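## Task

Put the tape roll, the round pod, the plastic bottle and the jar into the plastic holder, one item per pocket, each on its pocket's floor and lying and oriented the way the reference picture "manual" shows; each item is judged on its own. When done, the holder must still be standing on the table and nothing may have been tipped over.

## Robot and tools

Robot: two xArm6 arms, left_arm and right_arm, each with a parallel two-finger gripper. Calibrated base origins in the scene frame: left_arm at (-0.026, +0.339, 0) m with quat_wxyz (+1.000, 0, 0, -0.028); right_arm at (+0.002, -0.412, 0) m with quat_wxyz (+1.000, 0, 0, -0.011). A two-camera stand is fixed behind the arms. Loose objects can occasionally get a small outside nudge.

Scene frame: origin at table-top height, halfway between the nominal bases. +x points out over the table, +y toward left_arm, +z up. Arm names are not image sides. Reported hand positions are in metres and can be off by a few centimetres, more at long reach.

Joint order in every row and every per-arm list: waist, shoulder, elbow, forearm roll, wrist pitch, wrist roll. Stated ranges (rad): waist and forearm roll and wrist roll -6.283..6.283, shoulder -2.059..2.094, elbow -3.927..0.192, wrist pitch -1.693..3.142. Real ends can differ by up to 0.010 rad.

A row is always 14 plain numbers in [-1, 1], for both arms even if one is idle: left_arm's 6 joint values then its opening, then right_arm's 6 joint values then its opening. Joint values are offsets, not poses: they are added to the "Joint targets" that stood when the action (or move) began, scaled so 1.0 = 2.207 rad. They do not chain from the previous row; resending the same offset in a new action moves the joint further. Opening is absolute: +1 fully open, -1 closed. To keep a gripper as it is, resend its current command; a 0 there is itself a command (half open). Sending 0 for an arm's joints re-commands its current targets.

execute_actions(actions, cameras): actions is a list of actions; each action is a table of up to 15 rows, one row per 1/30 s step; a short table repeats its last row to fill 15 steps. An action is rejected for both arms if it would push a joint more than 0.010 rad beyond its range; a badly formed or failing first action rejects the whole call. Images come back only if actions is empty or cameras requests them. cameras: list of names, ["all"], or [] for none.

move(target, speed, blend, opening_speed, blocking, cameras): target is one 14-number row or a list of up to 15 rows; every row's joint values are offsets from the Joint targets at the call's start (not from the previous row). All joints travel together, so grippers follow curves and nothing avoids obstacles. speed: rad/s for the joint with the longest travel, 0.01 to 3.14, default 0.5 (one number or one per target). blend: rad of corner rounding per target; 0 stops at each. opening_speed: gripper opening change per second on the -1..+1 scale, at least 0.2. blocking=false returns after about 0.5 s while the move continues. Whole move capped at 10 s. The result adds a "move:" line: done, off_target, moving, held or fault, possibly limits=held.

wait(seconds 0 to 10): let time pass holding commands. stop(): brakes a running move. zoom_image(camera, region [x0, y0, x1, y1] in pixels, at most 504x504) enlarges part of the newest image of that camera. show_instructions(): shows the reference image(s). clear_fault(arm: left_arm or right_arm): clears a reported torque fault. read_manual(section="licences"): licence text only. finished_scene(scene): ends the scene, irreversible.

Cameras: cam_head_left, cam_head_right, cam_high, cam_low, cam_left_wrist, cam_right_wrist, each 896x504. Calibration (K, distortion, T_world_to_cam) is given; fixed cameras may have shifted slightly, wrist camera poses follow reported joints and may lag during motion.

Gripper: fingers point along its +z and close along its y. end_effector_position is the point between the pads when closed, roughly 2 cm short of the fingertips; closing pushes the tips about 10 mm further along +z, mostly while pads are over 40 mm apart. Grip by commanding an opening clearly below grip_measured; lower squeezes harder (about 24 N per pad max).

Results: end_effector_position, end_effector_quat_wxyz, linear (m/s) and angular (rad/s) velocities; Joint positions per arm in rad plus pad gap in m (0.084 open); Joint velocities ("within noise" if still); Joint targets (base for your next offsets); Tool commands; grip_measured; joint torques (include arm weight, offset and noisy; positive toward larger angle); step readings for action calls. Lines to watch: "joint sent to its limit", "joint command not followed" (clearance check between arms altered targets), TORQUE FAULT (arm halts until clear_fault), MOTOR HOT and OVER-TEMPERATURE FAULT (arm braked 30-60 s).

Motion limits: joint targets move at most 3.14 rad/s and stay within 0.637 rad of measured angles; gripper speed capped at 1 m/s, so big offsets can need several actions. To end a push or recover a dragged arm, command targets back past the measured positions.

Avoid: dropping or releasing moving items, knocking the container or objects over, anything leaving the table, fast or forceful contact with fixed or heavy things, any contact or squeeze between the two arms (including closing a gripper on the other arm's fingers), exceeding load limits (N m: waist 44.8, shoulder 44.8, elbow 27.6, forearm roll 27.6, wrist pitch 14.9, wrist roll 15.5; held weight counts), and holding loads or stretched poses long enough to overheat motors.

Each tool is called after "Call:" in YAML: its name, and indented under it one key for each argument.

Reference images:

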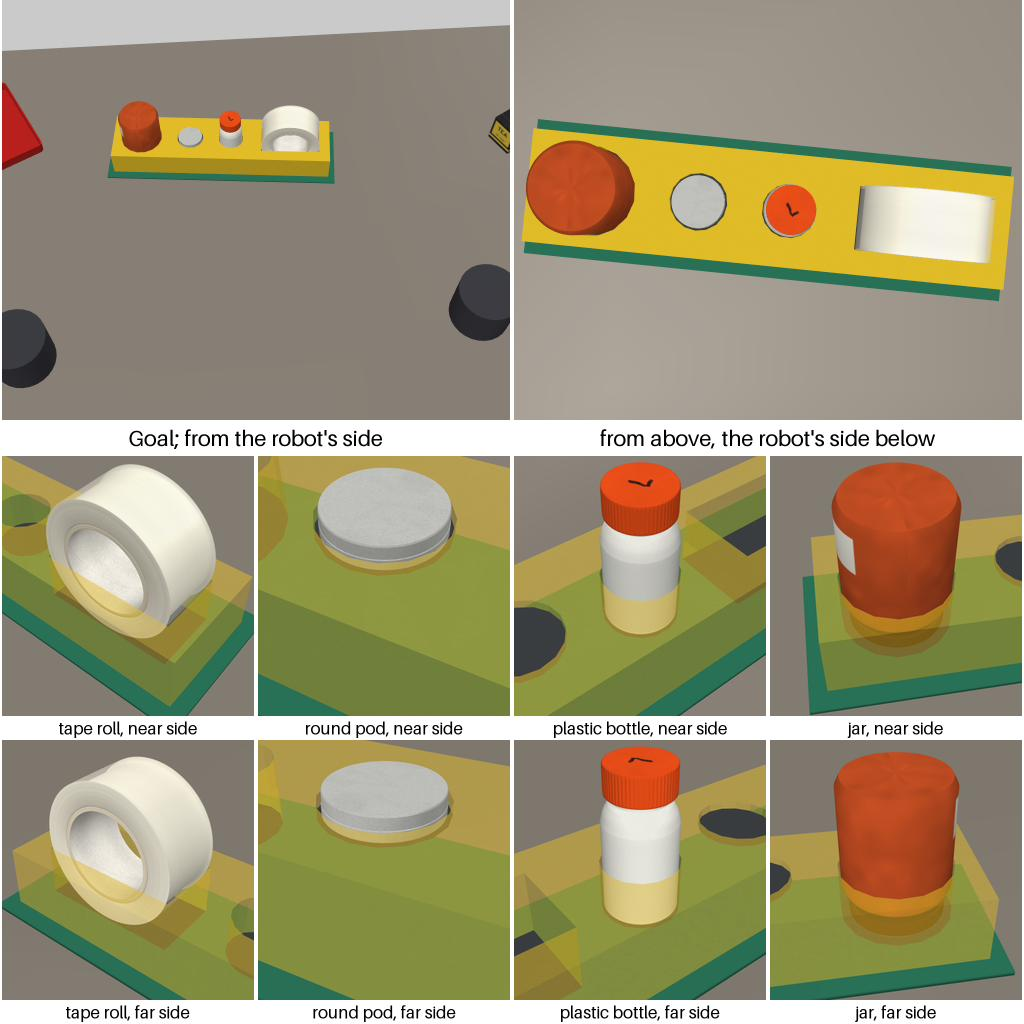

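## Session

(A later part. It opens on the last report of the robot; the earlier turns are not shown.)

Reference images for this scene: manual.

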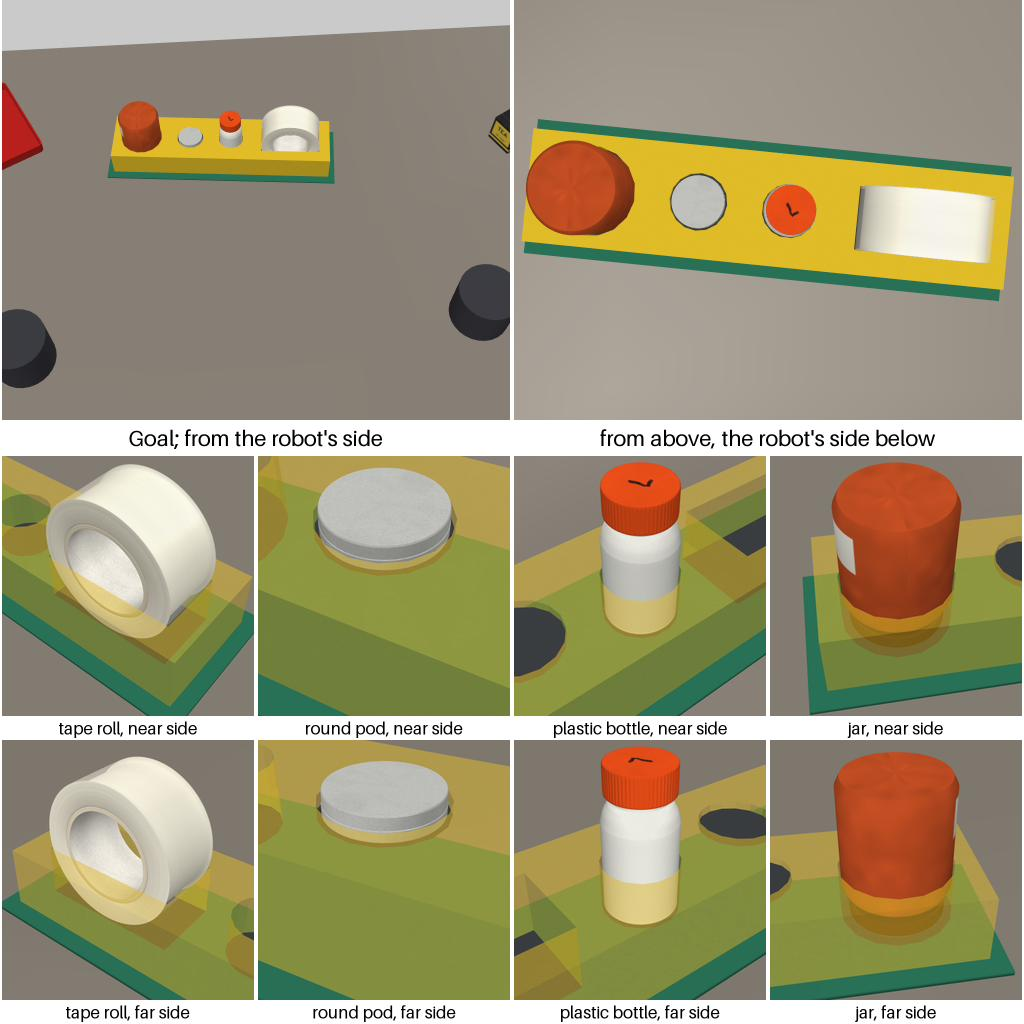

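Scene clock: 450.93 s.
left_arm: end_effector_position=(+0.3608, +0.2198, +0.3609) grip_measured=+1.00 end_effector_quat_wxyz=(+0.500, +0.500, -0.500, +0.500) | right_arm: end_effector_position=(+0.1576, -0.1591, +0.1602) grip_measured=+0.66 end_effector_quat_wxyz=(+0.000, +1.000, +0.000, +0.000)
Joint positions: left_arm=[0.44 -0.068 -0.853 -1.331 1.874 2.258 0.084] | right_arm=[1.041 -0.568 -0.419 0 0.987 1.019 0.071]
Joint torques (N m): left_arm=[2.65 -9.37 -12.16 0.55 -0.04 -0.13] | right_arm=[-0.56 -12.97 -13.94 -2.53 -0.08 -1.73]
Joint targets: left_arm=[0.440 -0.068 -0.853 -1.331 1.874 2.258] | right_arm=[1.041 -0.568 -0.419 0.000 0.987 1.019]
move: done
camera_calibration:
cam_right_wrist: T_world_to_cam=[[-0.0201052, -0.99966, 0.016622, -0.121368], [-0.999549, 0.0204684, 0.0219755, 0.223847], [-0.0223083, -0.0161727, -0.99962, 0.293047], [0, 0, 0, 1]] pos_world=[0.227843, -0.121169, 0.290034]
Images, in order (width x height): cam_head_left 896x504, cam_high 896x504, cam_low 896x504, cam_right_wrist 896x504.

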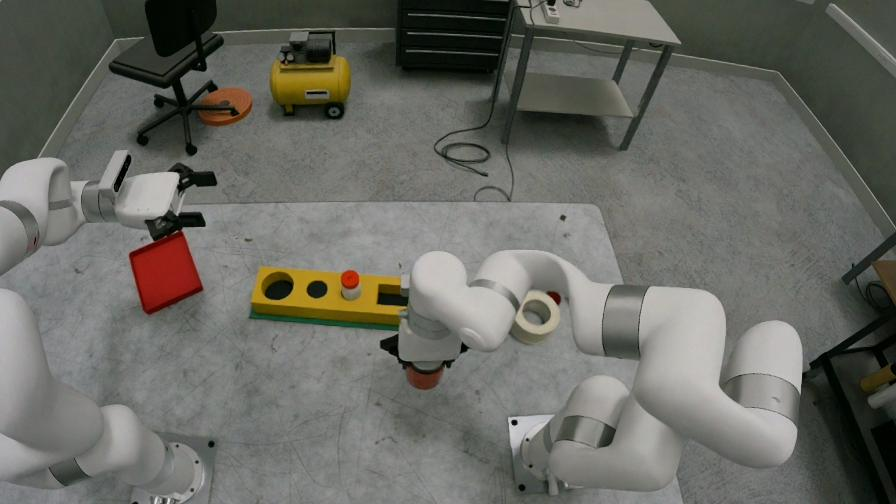

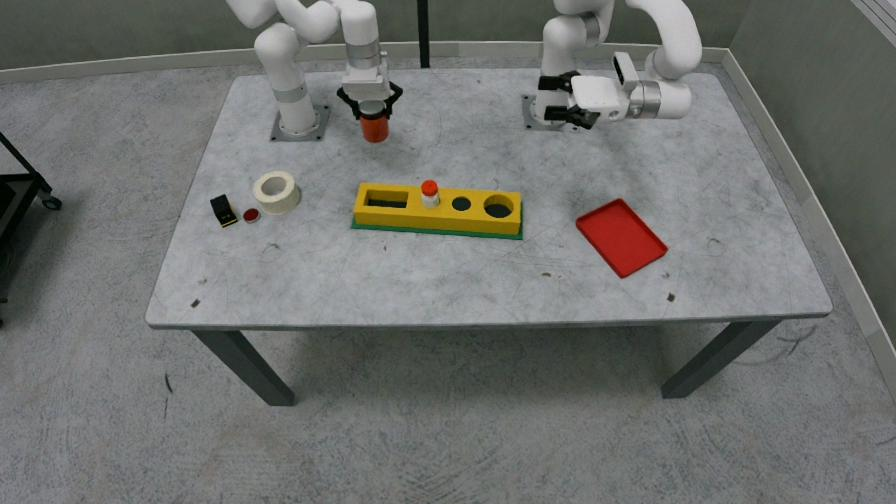

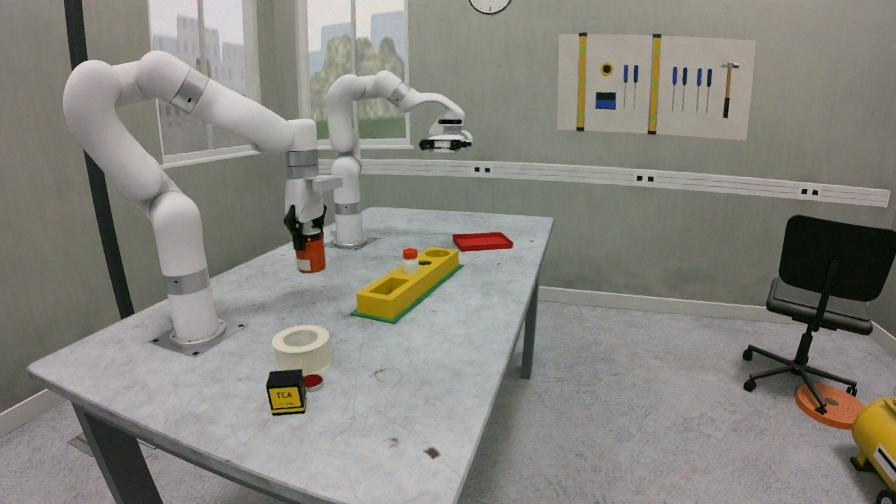

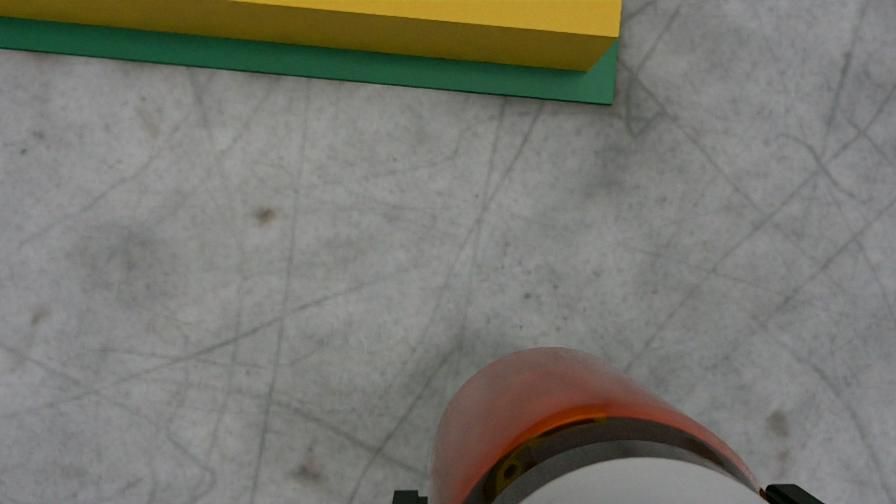

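Call:
move:
  target:
    - [0,0,0,0,0,0,1,0,-0.0236,-0.0384,0,0.062,0,-1]
    - [0,0,0,0,0,0,1,-0.1852,0.2429,-0.2178,0.8908,0.0479,-0.0837,-1]
    - [-0.1085,-0.035,0.0406,-0.0682,-0.0856,-0.009,1,-0.1852,0.2429,-0.2178,0.8908,0.0479,-0.0837,-1]
  speed: [0.4,0.8,0.4]
  blend: [0.05,0.03,0]
  cameras: ["cam_head_left","cam_high","cam_low"]

Call:
zoom_image:
  camera: "cam_head_left"
  region: [200, 130, 420, 260]

Call:
zoom_image:
  camera: "cam_high"
  region: [380, 40, 600, 160]

Scene clock: 483.30 s.
left_arm: end_effector_position=(+0.3599, +0.1348, +0.3599) grip_measured=+1.00 end_effector_quat_wxyz=(+0.500, +0.500, -0.500, +0.500) | right_arm: end_effector_position=(+0.3580, +0.0493, +0.3603) grip_measured=+0.66 end_effector_quat_wxyz=(+0.500, -0.500, +0.500, +0.500)
Joint positions: left_arm=[0.2 -0.146 -0.763 -1.482 1.685 2.238 0.084] | right_arm=[0.632 -0.032 -0.9 1.966 1.093 0.835 0.071]
Joint torques (N m): left_arm=[-3.45 -20.73 -9.19 -4.75 -0.6 -1.63] | right_arm=[-2.95 -18.37 -14.37 5.34 1.23 -1.91]
Joint targets: left_arm=[0.200 -0.146 -0.763 -1.482 1.685 2.238] | right_arm=[0.632 -0.032 -0.900 1.966 1.093 0.835]
move: done
Images, in order (width x height): cam_head_left 896x504, cam_high 896x504, cam_low 896x504.

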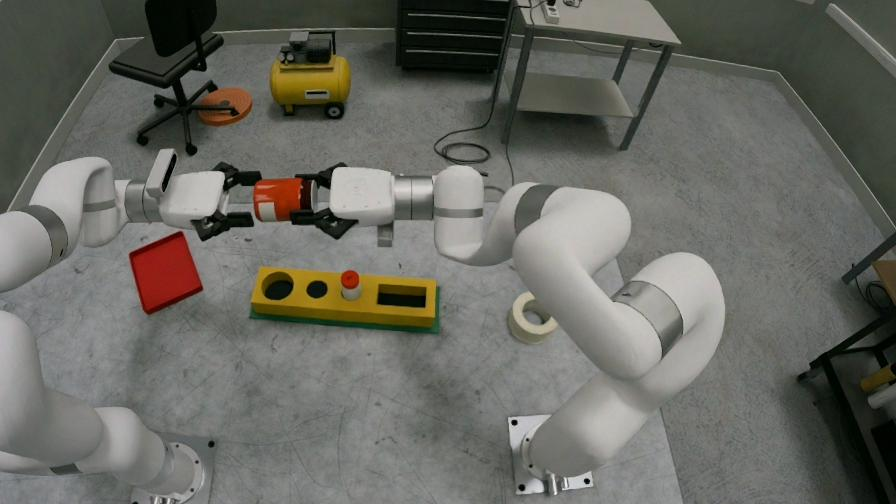

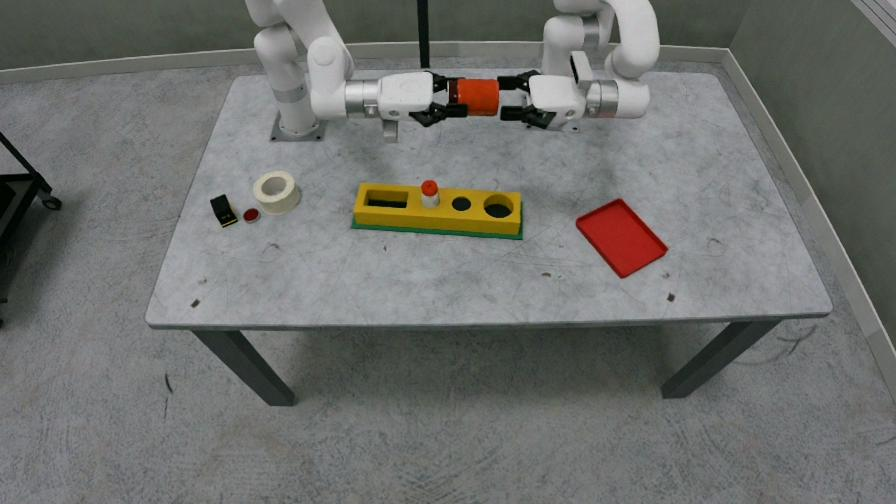

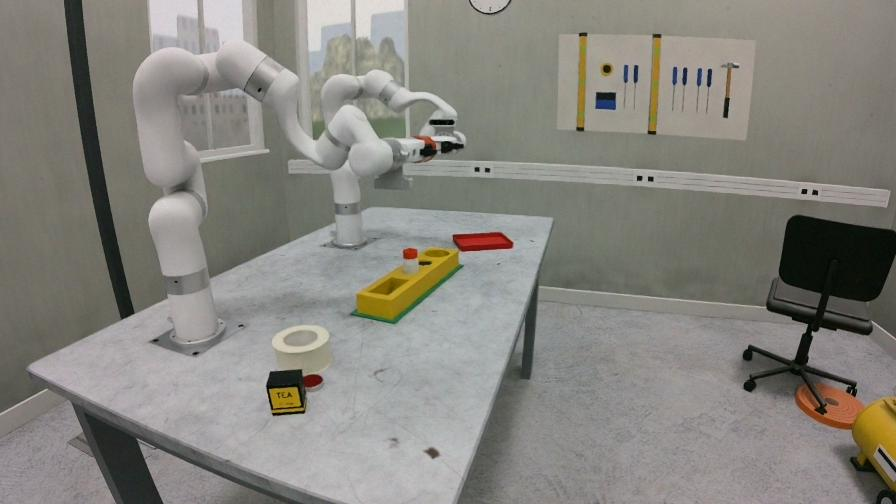

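Scaled by 2.291 from the camera's 896x504 image, which has a finer 1280x720 frame.

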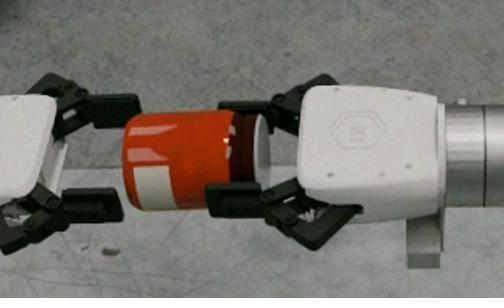

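Scaled by 2.291 from the camera's 896x504 image, which has a finer 1280x720 frame.

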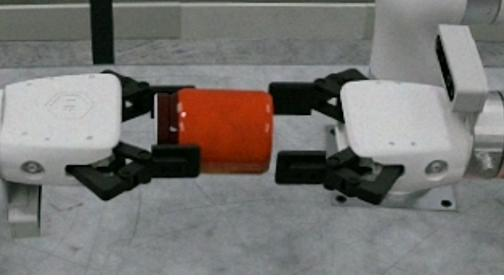

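Call:
move:
  target:
    - [-0.0509,-0.0046,0.0039,-0.0299,-0.038,-0.0028,1,0,0,0,0,0,0,-1]
    - [-0.0509,-0.0046,0.0039,-0.0299,-0.038,-0.0028,-1,0,0,0,0,0,0,-1]
  speed: 0.12
  opening_speed: 0.7
  cameras: ["cam_high","cam_head_left"]

Call:
zoom_image:
  camera: "cam_high"
  region: [380, 40, 600, 160]

Call:
zoom_image:
  camera: "cam_head_left"
  region: [200, 130, 420, 260]

Scene clock: 493.27 s.
left_arm: end_effector_position=(+0.3592, +0.0975, +0.3609) grip_measured=+0.67 end_effector_quat_wxyz=(+0.502, +0.498, -0.501, +0.498) | right_arm: end_effector_position=(+0.3587, +0.0489, +0.3601) grip_measured=+0.66 end_effector_quat_wxyz=(+0.500, -0.500, +0.501, +0.500)
Joint positions: left_arm=[0.088 -0.156 -0.755 -1.548 1.601 2.231 0.072] | right_arm=[0.631 -0.032 -0.9 1.966 1.092 0.835 0.071]
Joint torques (N m): left_arm=[-3.11 -7.39 -17.53 -10.65 -3.18 -0.98] | right_arm=[23.17 -20.51 -9.21 -6.55 16.18 -1.45]
Joint targets: left_arm=[0.088 -0.156 -0.755 -1.548 1.601 2.231] | right_arm=[0.632 -0.032 -0.900 1.966 1.093 0.835]
move: done
Images, in order (width x height): cam_head_left 896x504, cam_high 896x504.

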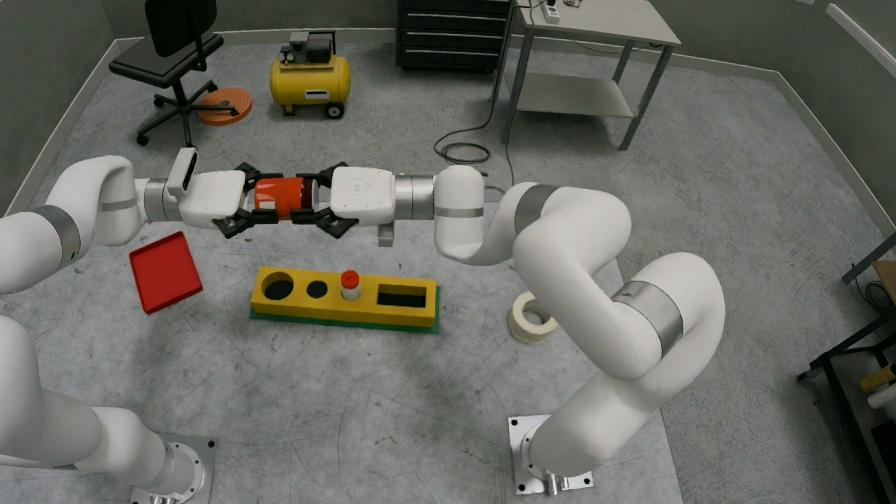

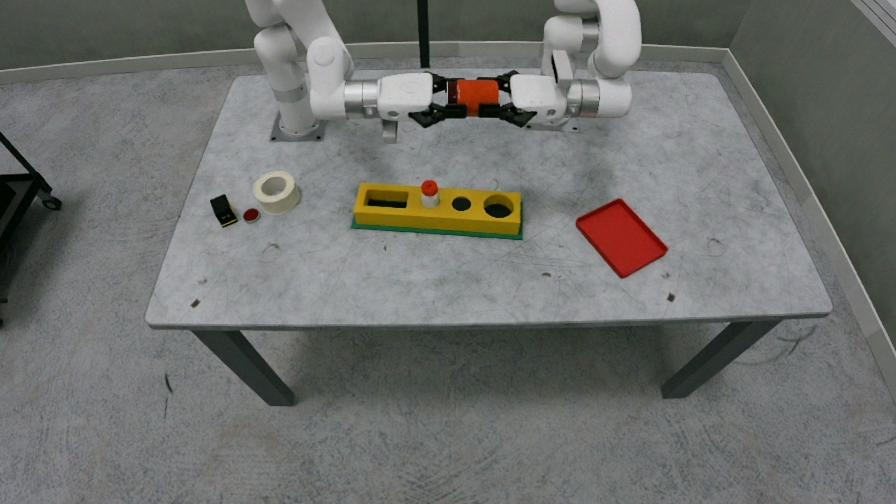

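Scaled by 2.291 from the camera's 896x504 image, which has a finer 1280x720 frame.

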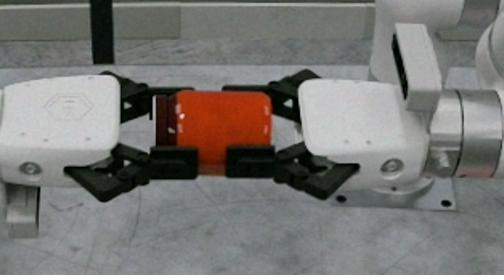

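Scaled by 2.291 from the camera's 896x504 image, which has a finer 1280x720 frame.

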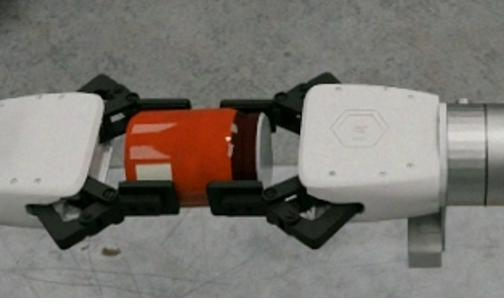

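Call:
move:
  target:
    - [0,0,0,0,0,0,-1,0,0,0,0,0,0,1]
    - [0,0,0,0,0,0,-1,-0.1424,-0.0821,0.0919,-0.0951,0.1111,0.0246,1]
    - [-0.2113,0.0579,-0.0965,0.7011,-0.2744,0.2947,-1,-0.3573,-0.1748,-0.0176,-0.8908,0.1193,-0.0477,1]
    - [-0.2113,0.0873,-0.0673,0.7011,-0.3329,0.2947,-1,-0.3573,-0.1748,-0.0176,-0.8908,0.1193,-0.0477,1]
  speed: [0.3,0.35,0.8,0.25]
  blend: [0,0.05,0.05,0]
  opening_speed: 1.3
  cameras: ["cam_head_left","cam_high","cam_low","cam_left_wrist","cam_right_wrist"]

Call:
zoom_image:
  camera: "cam_head_left"
  region: [220, 230, 340, 310]

Call:
zoom_image:
  camera: "cam_high"
  region: [430, 140, 550, 220]

Call:
zoom_image:
  camera: "cam_low"
  region: [380, 190, 500, 270]

Scene clock: 516.83 s.
left_arm: end_effector_position=(+0.3834, +0.1490, +0.1351) grip_measured=+0.67 end_effector_quat_wxyz=(+0.000, +0.087, +0.996, +0.000) | right_arm: end_effector_position=(+0.3572, -0.4755, +0.3003) grip_measured=+1.00 end_effector_quat_wxyz=(+0.000, +0.899, -0.438, +0.000)
Joint positions: left_arm=[-0.378 0.037 -0.903 0 0.866 2.882 0.072] | right_arm=[-0.157 -0.418 -0.939 0 1.356 0.729 0.084]
Joint torques (N m): left_arm=[-3.34 -14.23 -10.77 2.53 -3.05 1.31] | right_arm=[-2.81 -15.1 -13.01 -3.07 0.17 -1.91]
Joint targets: left_arm=[-0.378 0.037 -0.903 0.000 0.866 2.882] | right_arm=[-0.157 -0.418 -0.939 0.000 1.356 0.729]
move: done
camera_calibration:
cam_left_wrist: T_world_to_cam=[[0.174172, 0.984647, -0.0115469, -0.179522], [0.984433, -0.174391, -0.0218973, -0.273283], [-0.0235748, -0.00755328, -0.999694, 0.275307], [0, 0, 0, 1]] pos_world=[0.306787, 0.131187, 0.267166]
cam_right_wrist: T_world_to_cam=[[-0.799878, -0.599941, 0.0162853, 0.0326882], [-0.599598, 0.800008, 0.0216601, 0.654731], [-0.0260232, 0.0075608, -0.999633, 0.445013], [0, 0, 0, 1]] pos_world=[0.430303, -0.507544, 0.430136]
Images, in order (width x height): cam_head_left 896x504, cam_high 896x504, cam_low 896x504, cam_left_wrist 896x504, cam_right_wrist 896x504.

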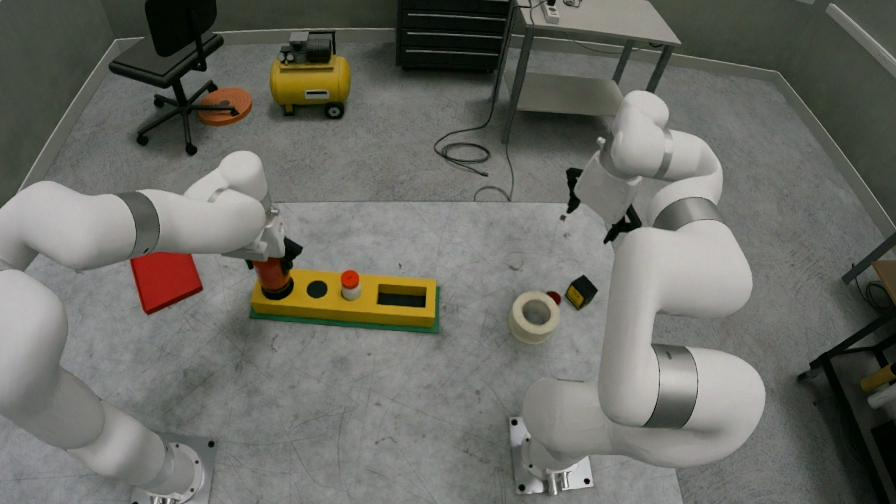

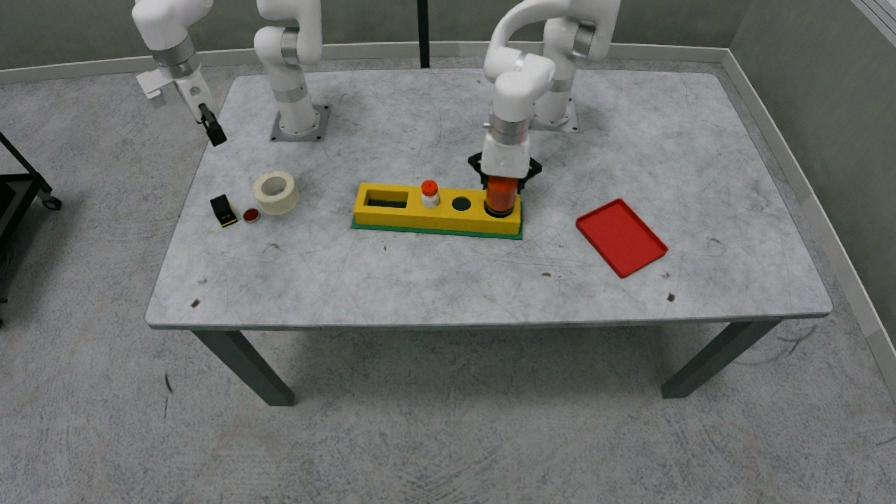

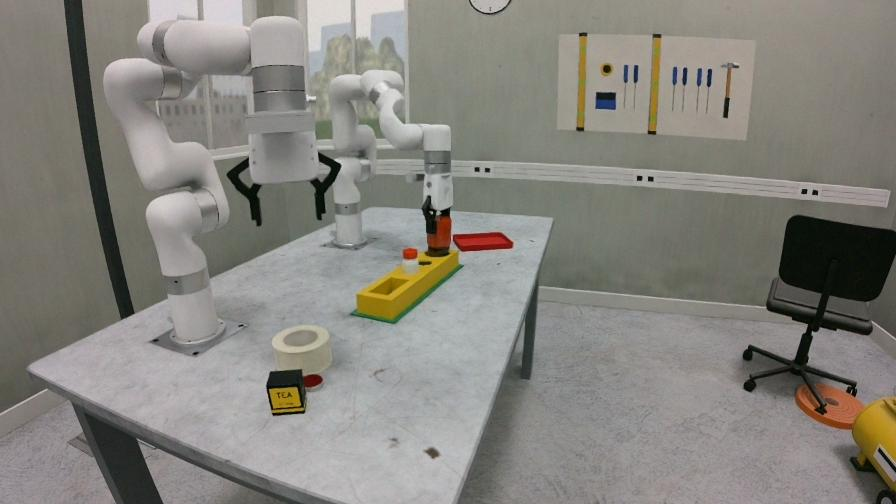

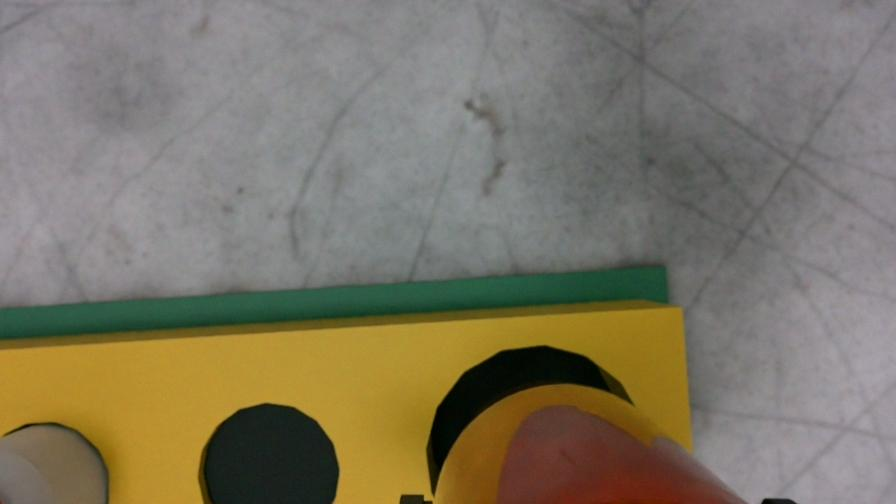

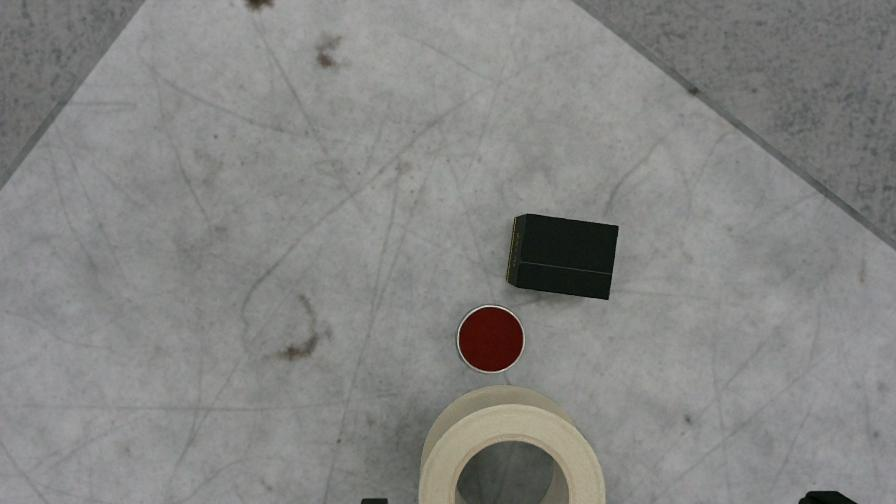

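Scaled by 4.200 from the camera's 896x504 image, which has a finer 1280x720 frame.

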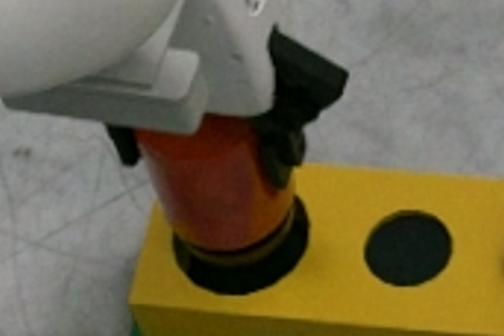

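Scaled by 4.200 from the camera's 896x504 image, which has a finer 1280x720 frame.

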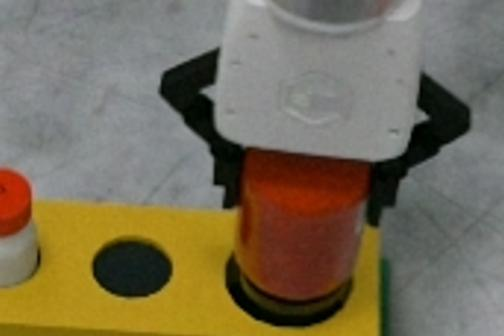

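Scaled by 4.200 from the camera's 896x504 image, which has a finer 1280x720 frame.

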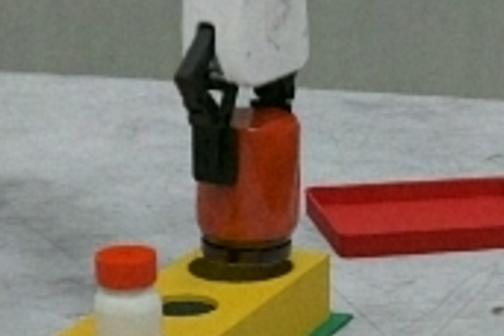

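Call:
zoom_image:
  camera: "cam_head_left"
  region: [250, 260, 300, 305]

Call:
zoom_image:
  camera: "cam_high"
  region: [475, 180, 525, 225]

Call:
zoom_image:
  camera: "cam_low"
  region: [415, 215, 465, 260]

Call:
zoom_image:
  camera: "cam_left_wrist"
  region: [392, 300, 792, 504]

Scaled by 10.080 from the camera's 896x504 image, which has a finer 1280x720 frame.

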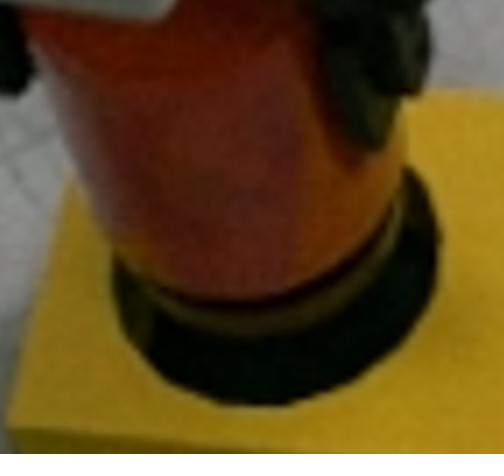

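Scaled by 10.080 from the camera's 896x504 image, which has a finer 1280x720 frame.

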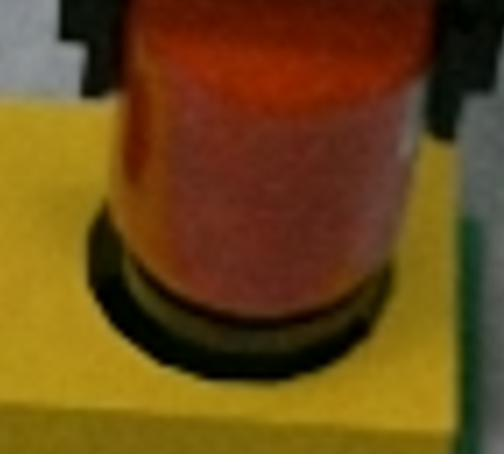

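Scaled by 10.080 from the camera's 896x504 image, which has a finer 1280x720 frame.

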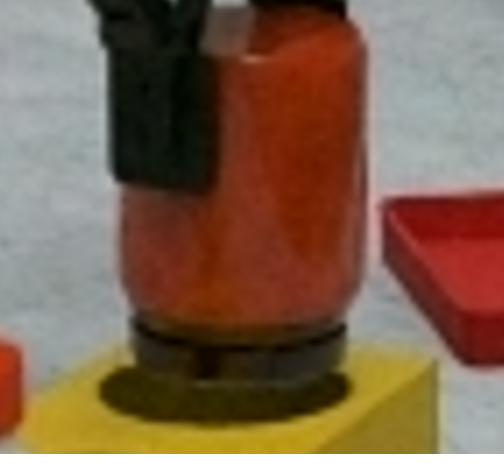

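Scaled by 1.260 from the camera's 896x504 image, which has a finer 1280x720 frame.

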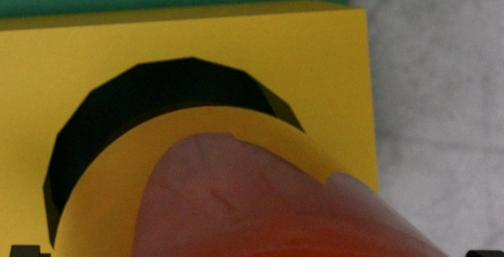

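Call:
move:
  target: [-0.0043,0.0011,0.009,0,-0.0101,-0.0043,-1,0,0,0,0,0,0,1]
  speed: 0.06
  cameras: ["cam_head_left","cam_high","cam_low"]

Call:
zoom_image:
  camera: "cam_head_left"
  region: [250, 260, 300, 305]

Call:
zoom_image:
  camera: "cam_high"
  region: [475, 180, 525, 225]

Call:
zoom_image:
  camera: "cam_low"
  region: [415, 215, 465, 260]

Scene clock: 552.87 s.
left_arm: end_effector_position=(+0.3788, +0.1465, +0.1280) grip_measured=+0.67 end_effector_quat_wxyz=(+0.000, +0.087, +0.996, +0.000) | right_arm: end_effector_position=(+0.3572, -0.4755, +0.3003) grip_measured=+1.00 end_effector_quat_wxyz=(+0.000, +0.899, -0.438, +0.000)
Joint positions: left_arm=[-0.388 0.039 -0.883 0 0.844 2.872 0.072] | right_arm=[-0.157 -0.418 -0.939 0 1.356 0.729 0.084]
Joint torques (N m): left_arm=[-3.34 -14.29 -10.58 2.3 -3.2 -1.7] | right_arm=[-2.77 -15.38 -13.03 -2.96 -1.06 -1.67]
Joint targets: left_arm=[-0.388 0.039 -0.883 0.000 0.844 2.872] | right_arm=[-0.157 -0.418 -0.939 0.000 1.356 0.729]
move: done
Images, in order (width x height): cam_head_left 896x504, cam_high 896x504, cam_low 896x504.

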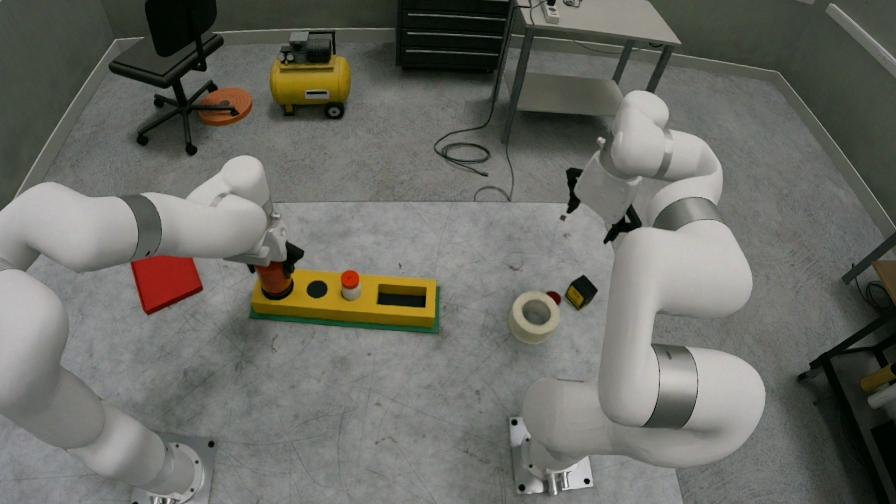

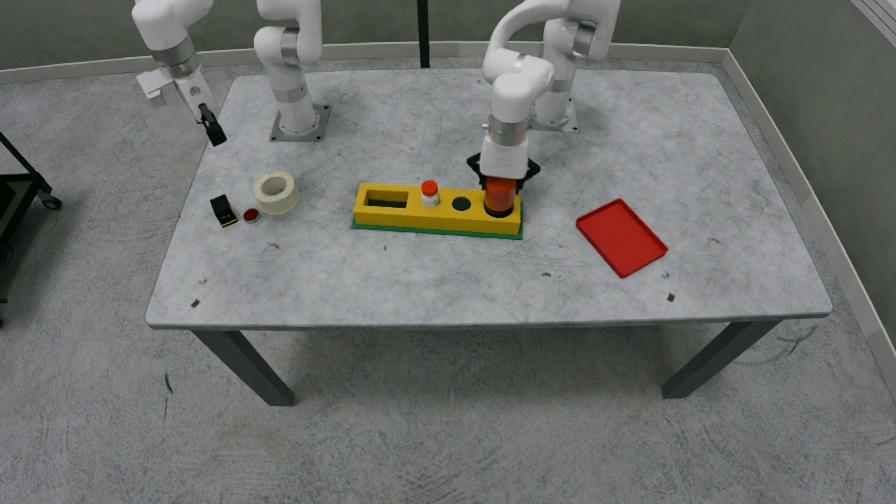

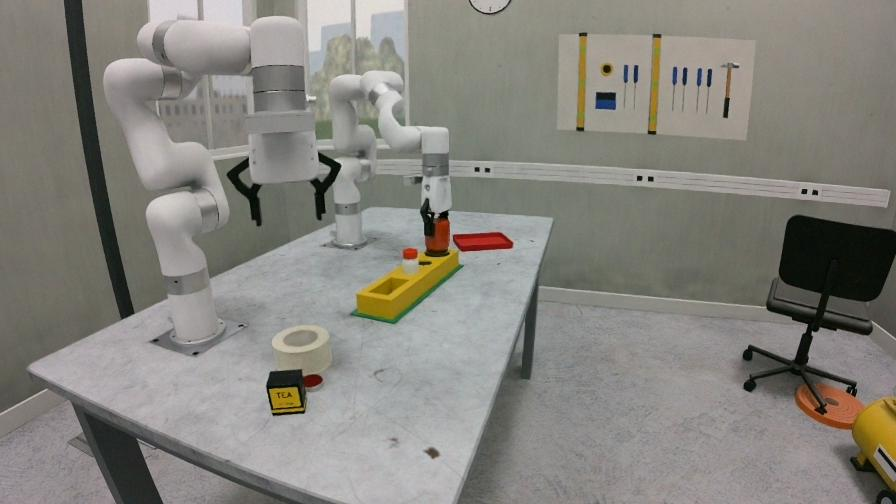

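Scaled by 10.080 from the camera's 896x504 image, which has a finer 1280x720 frame.

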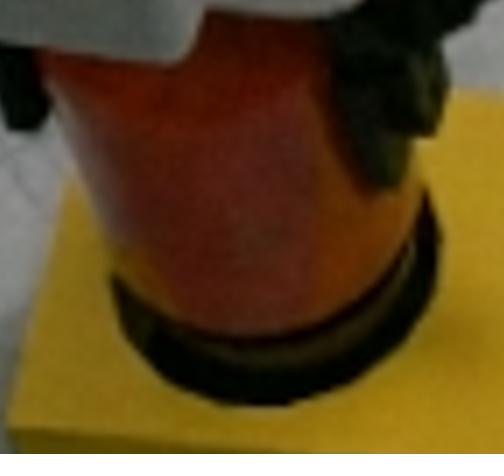

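Scaled by 10.080 from the camera's 896x504 image, which has a finer 1280x720 frame.

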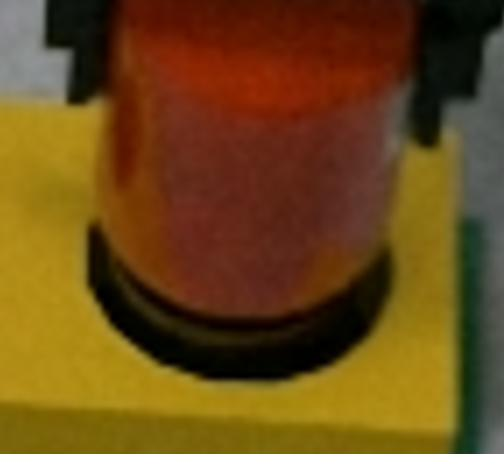

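Scaled by 10.080 from the camera's 896x504 image, which has a finer 1280x720 frame.

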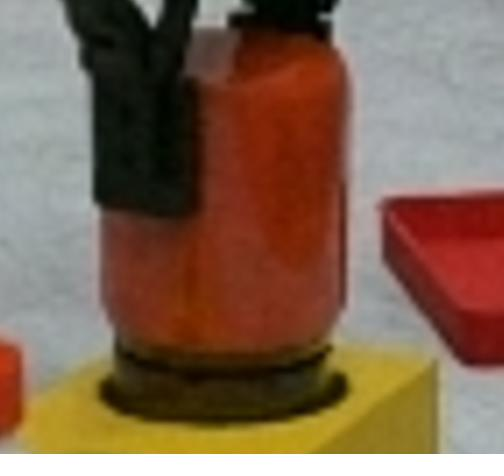

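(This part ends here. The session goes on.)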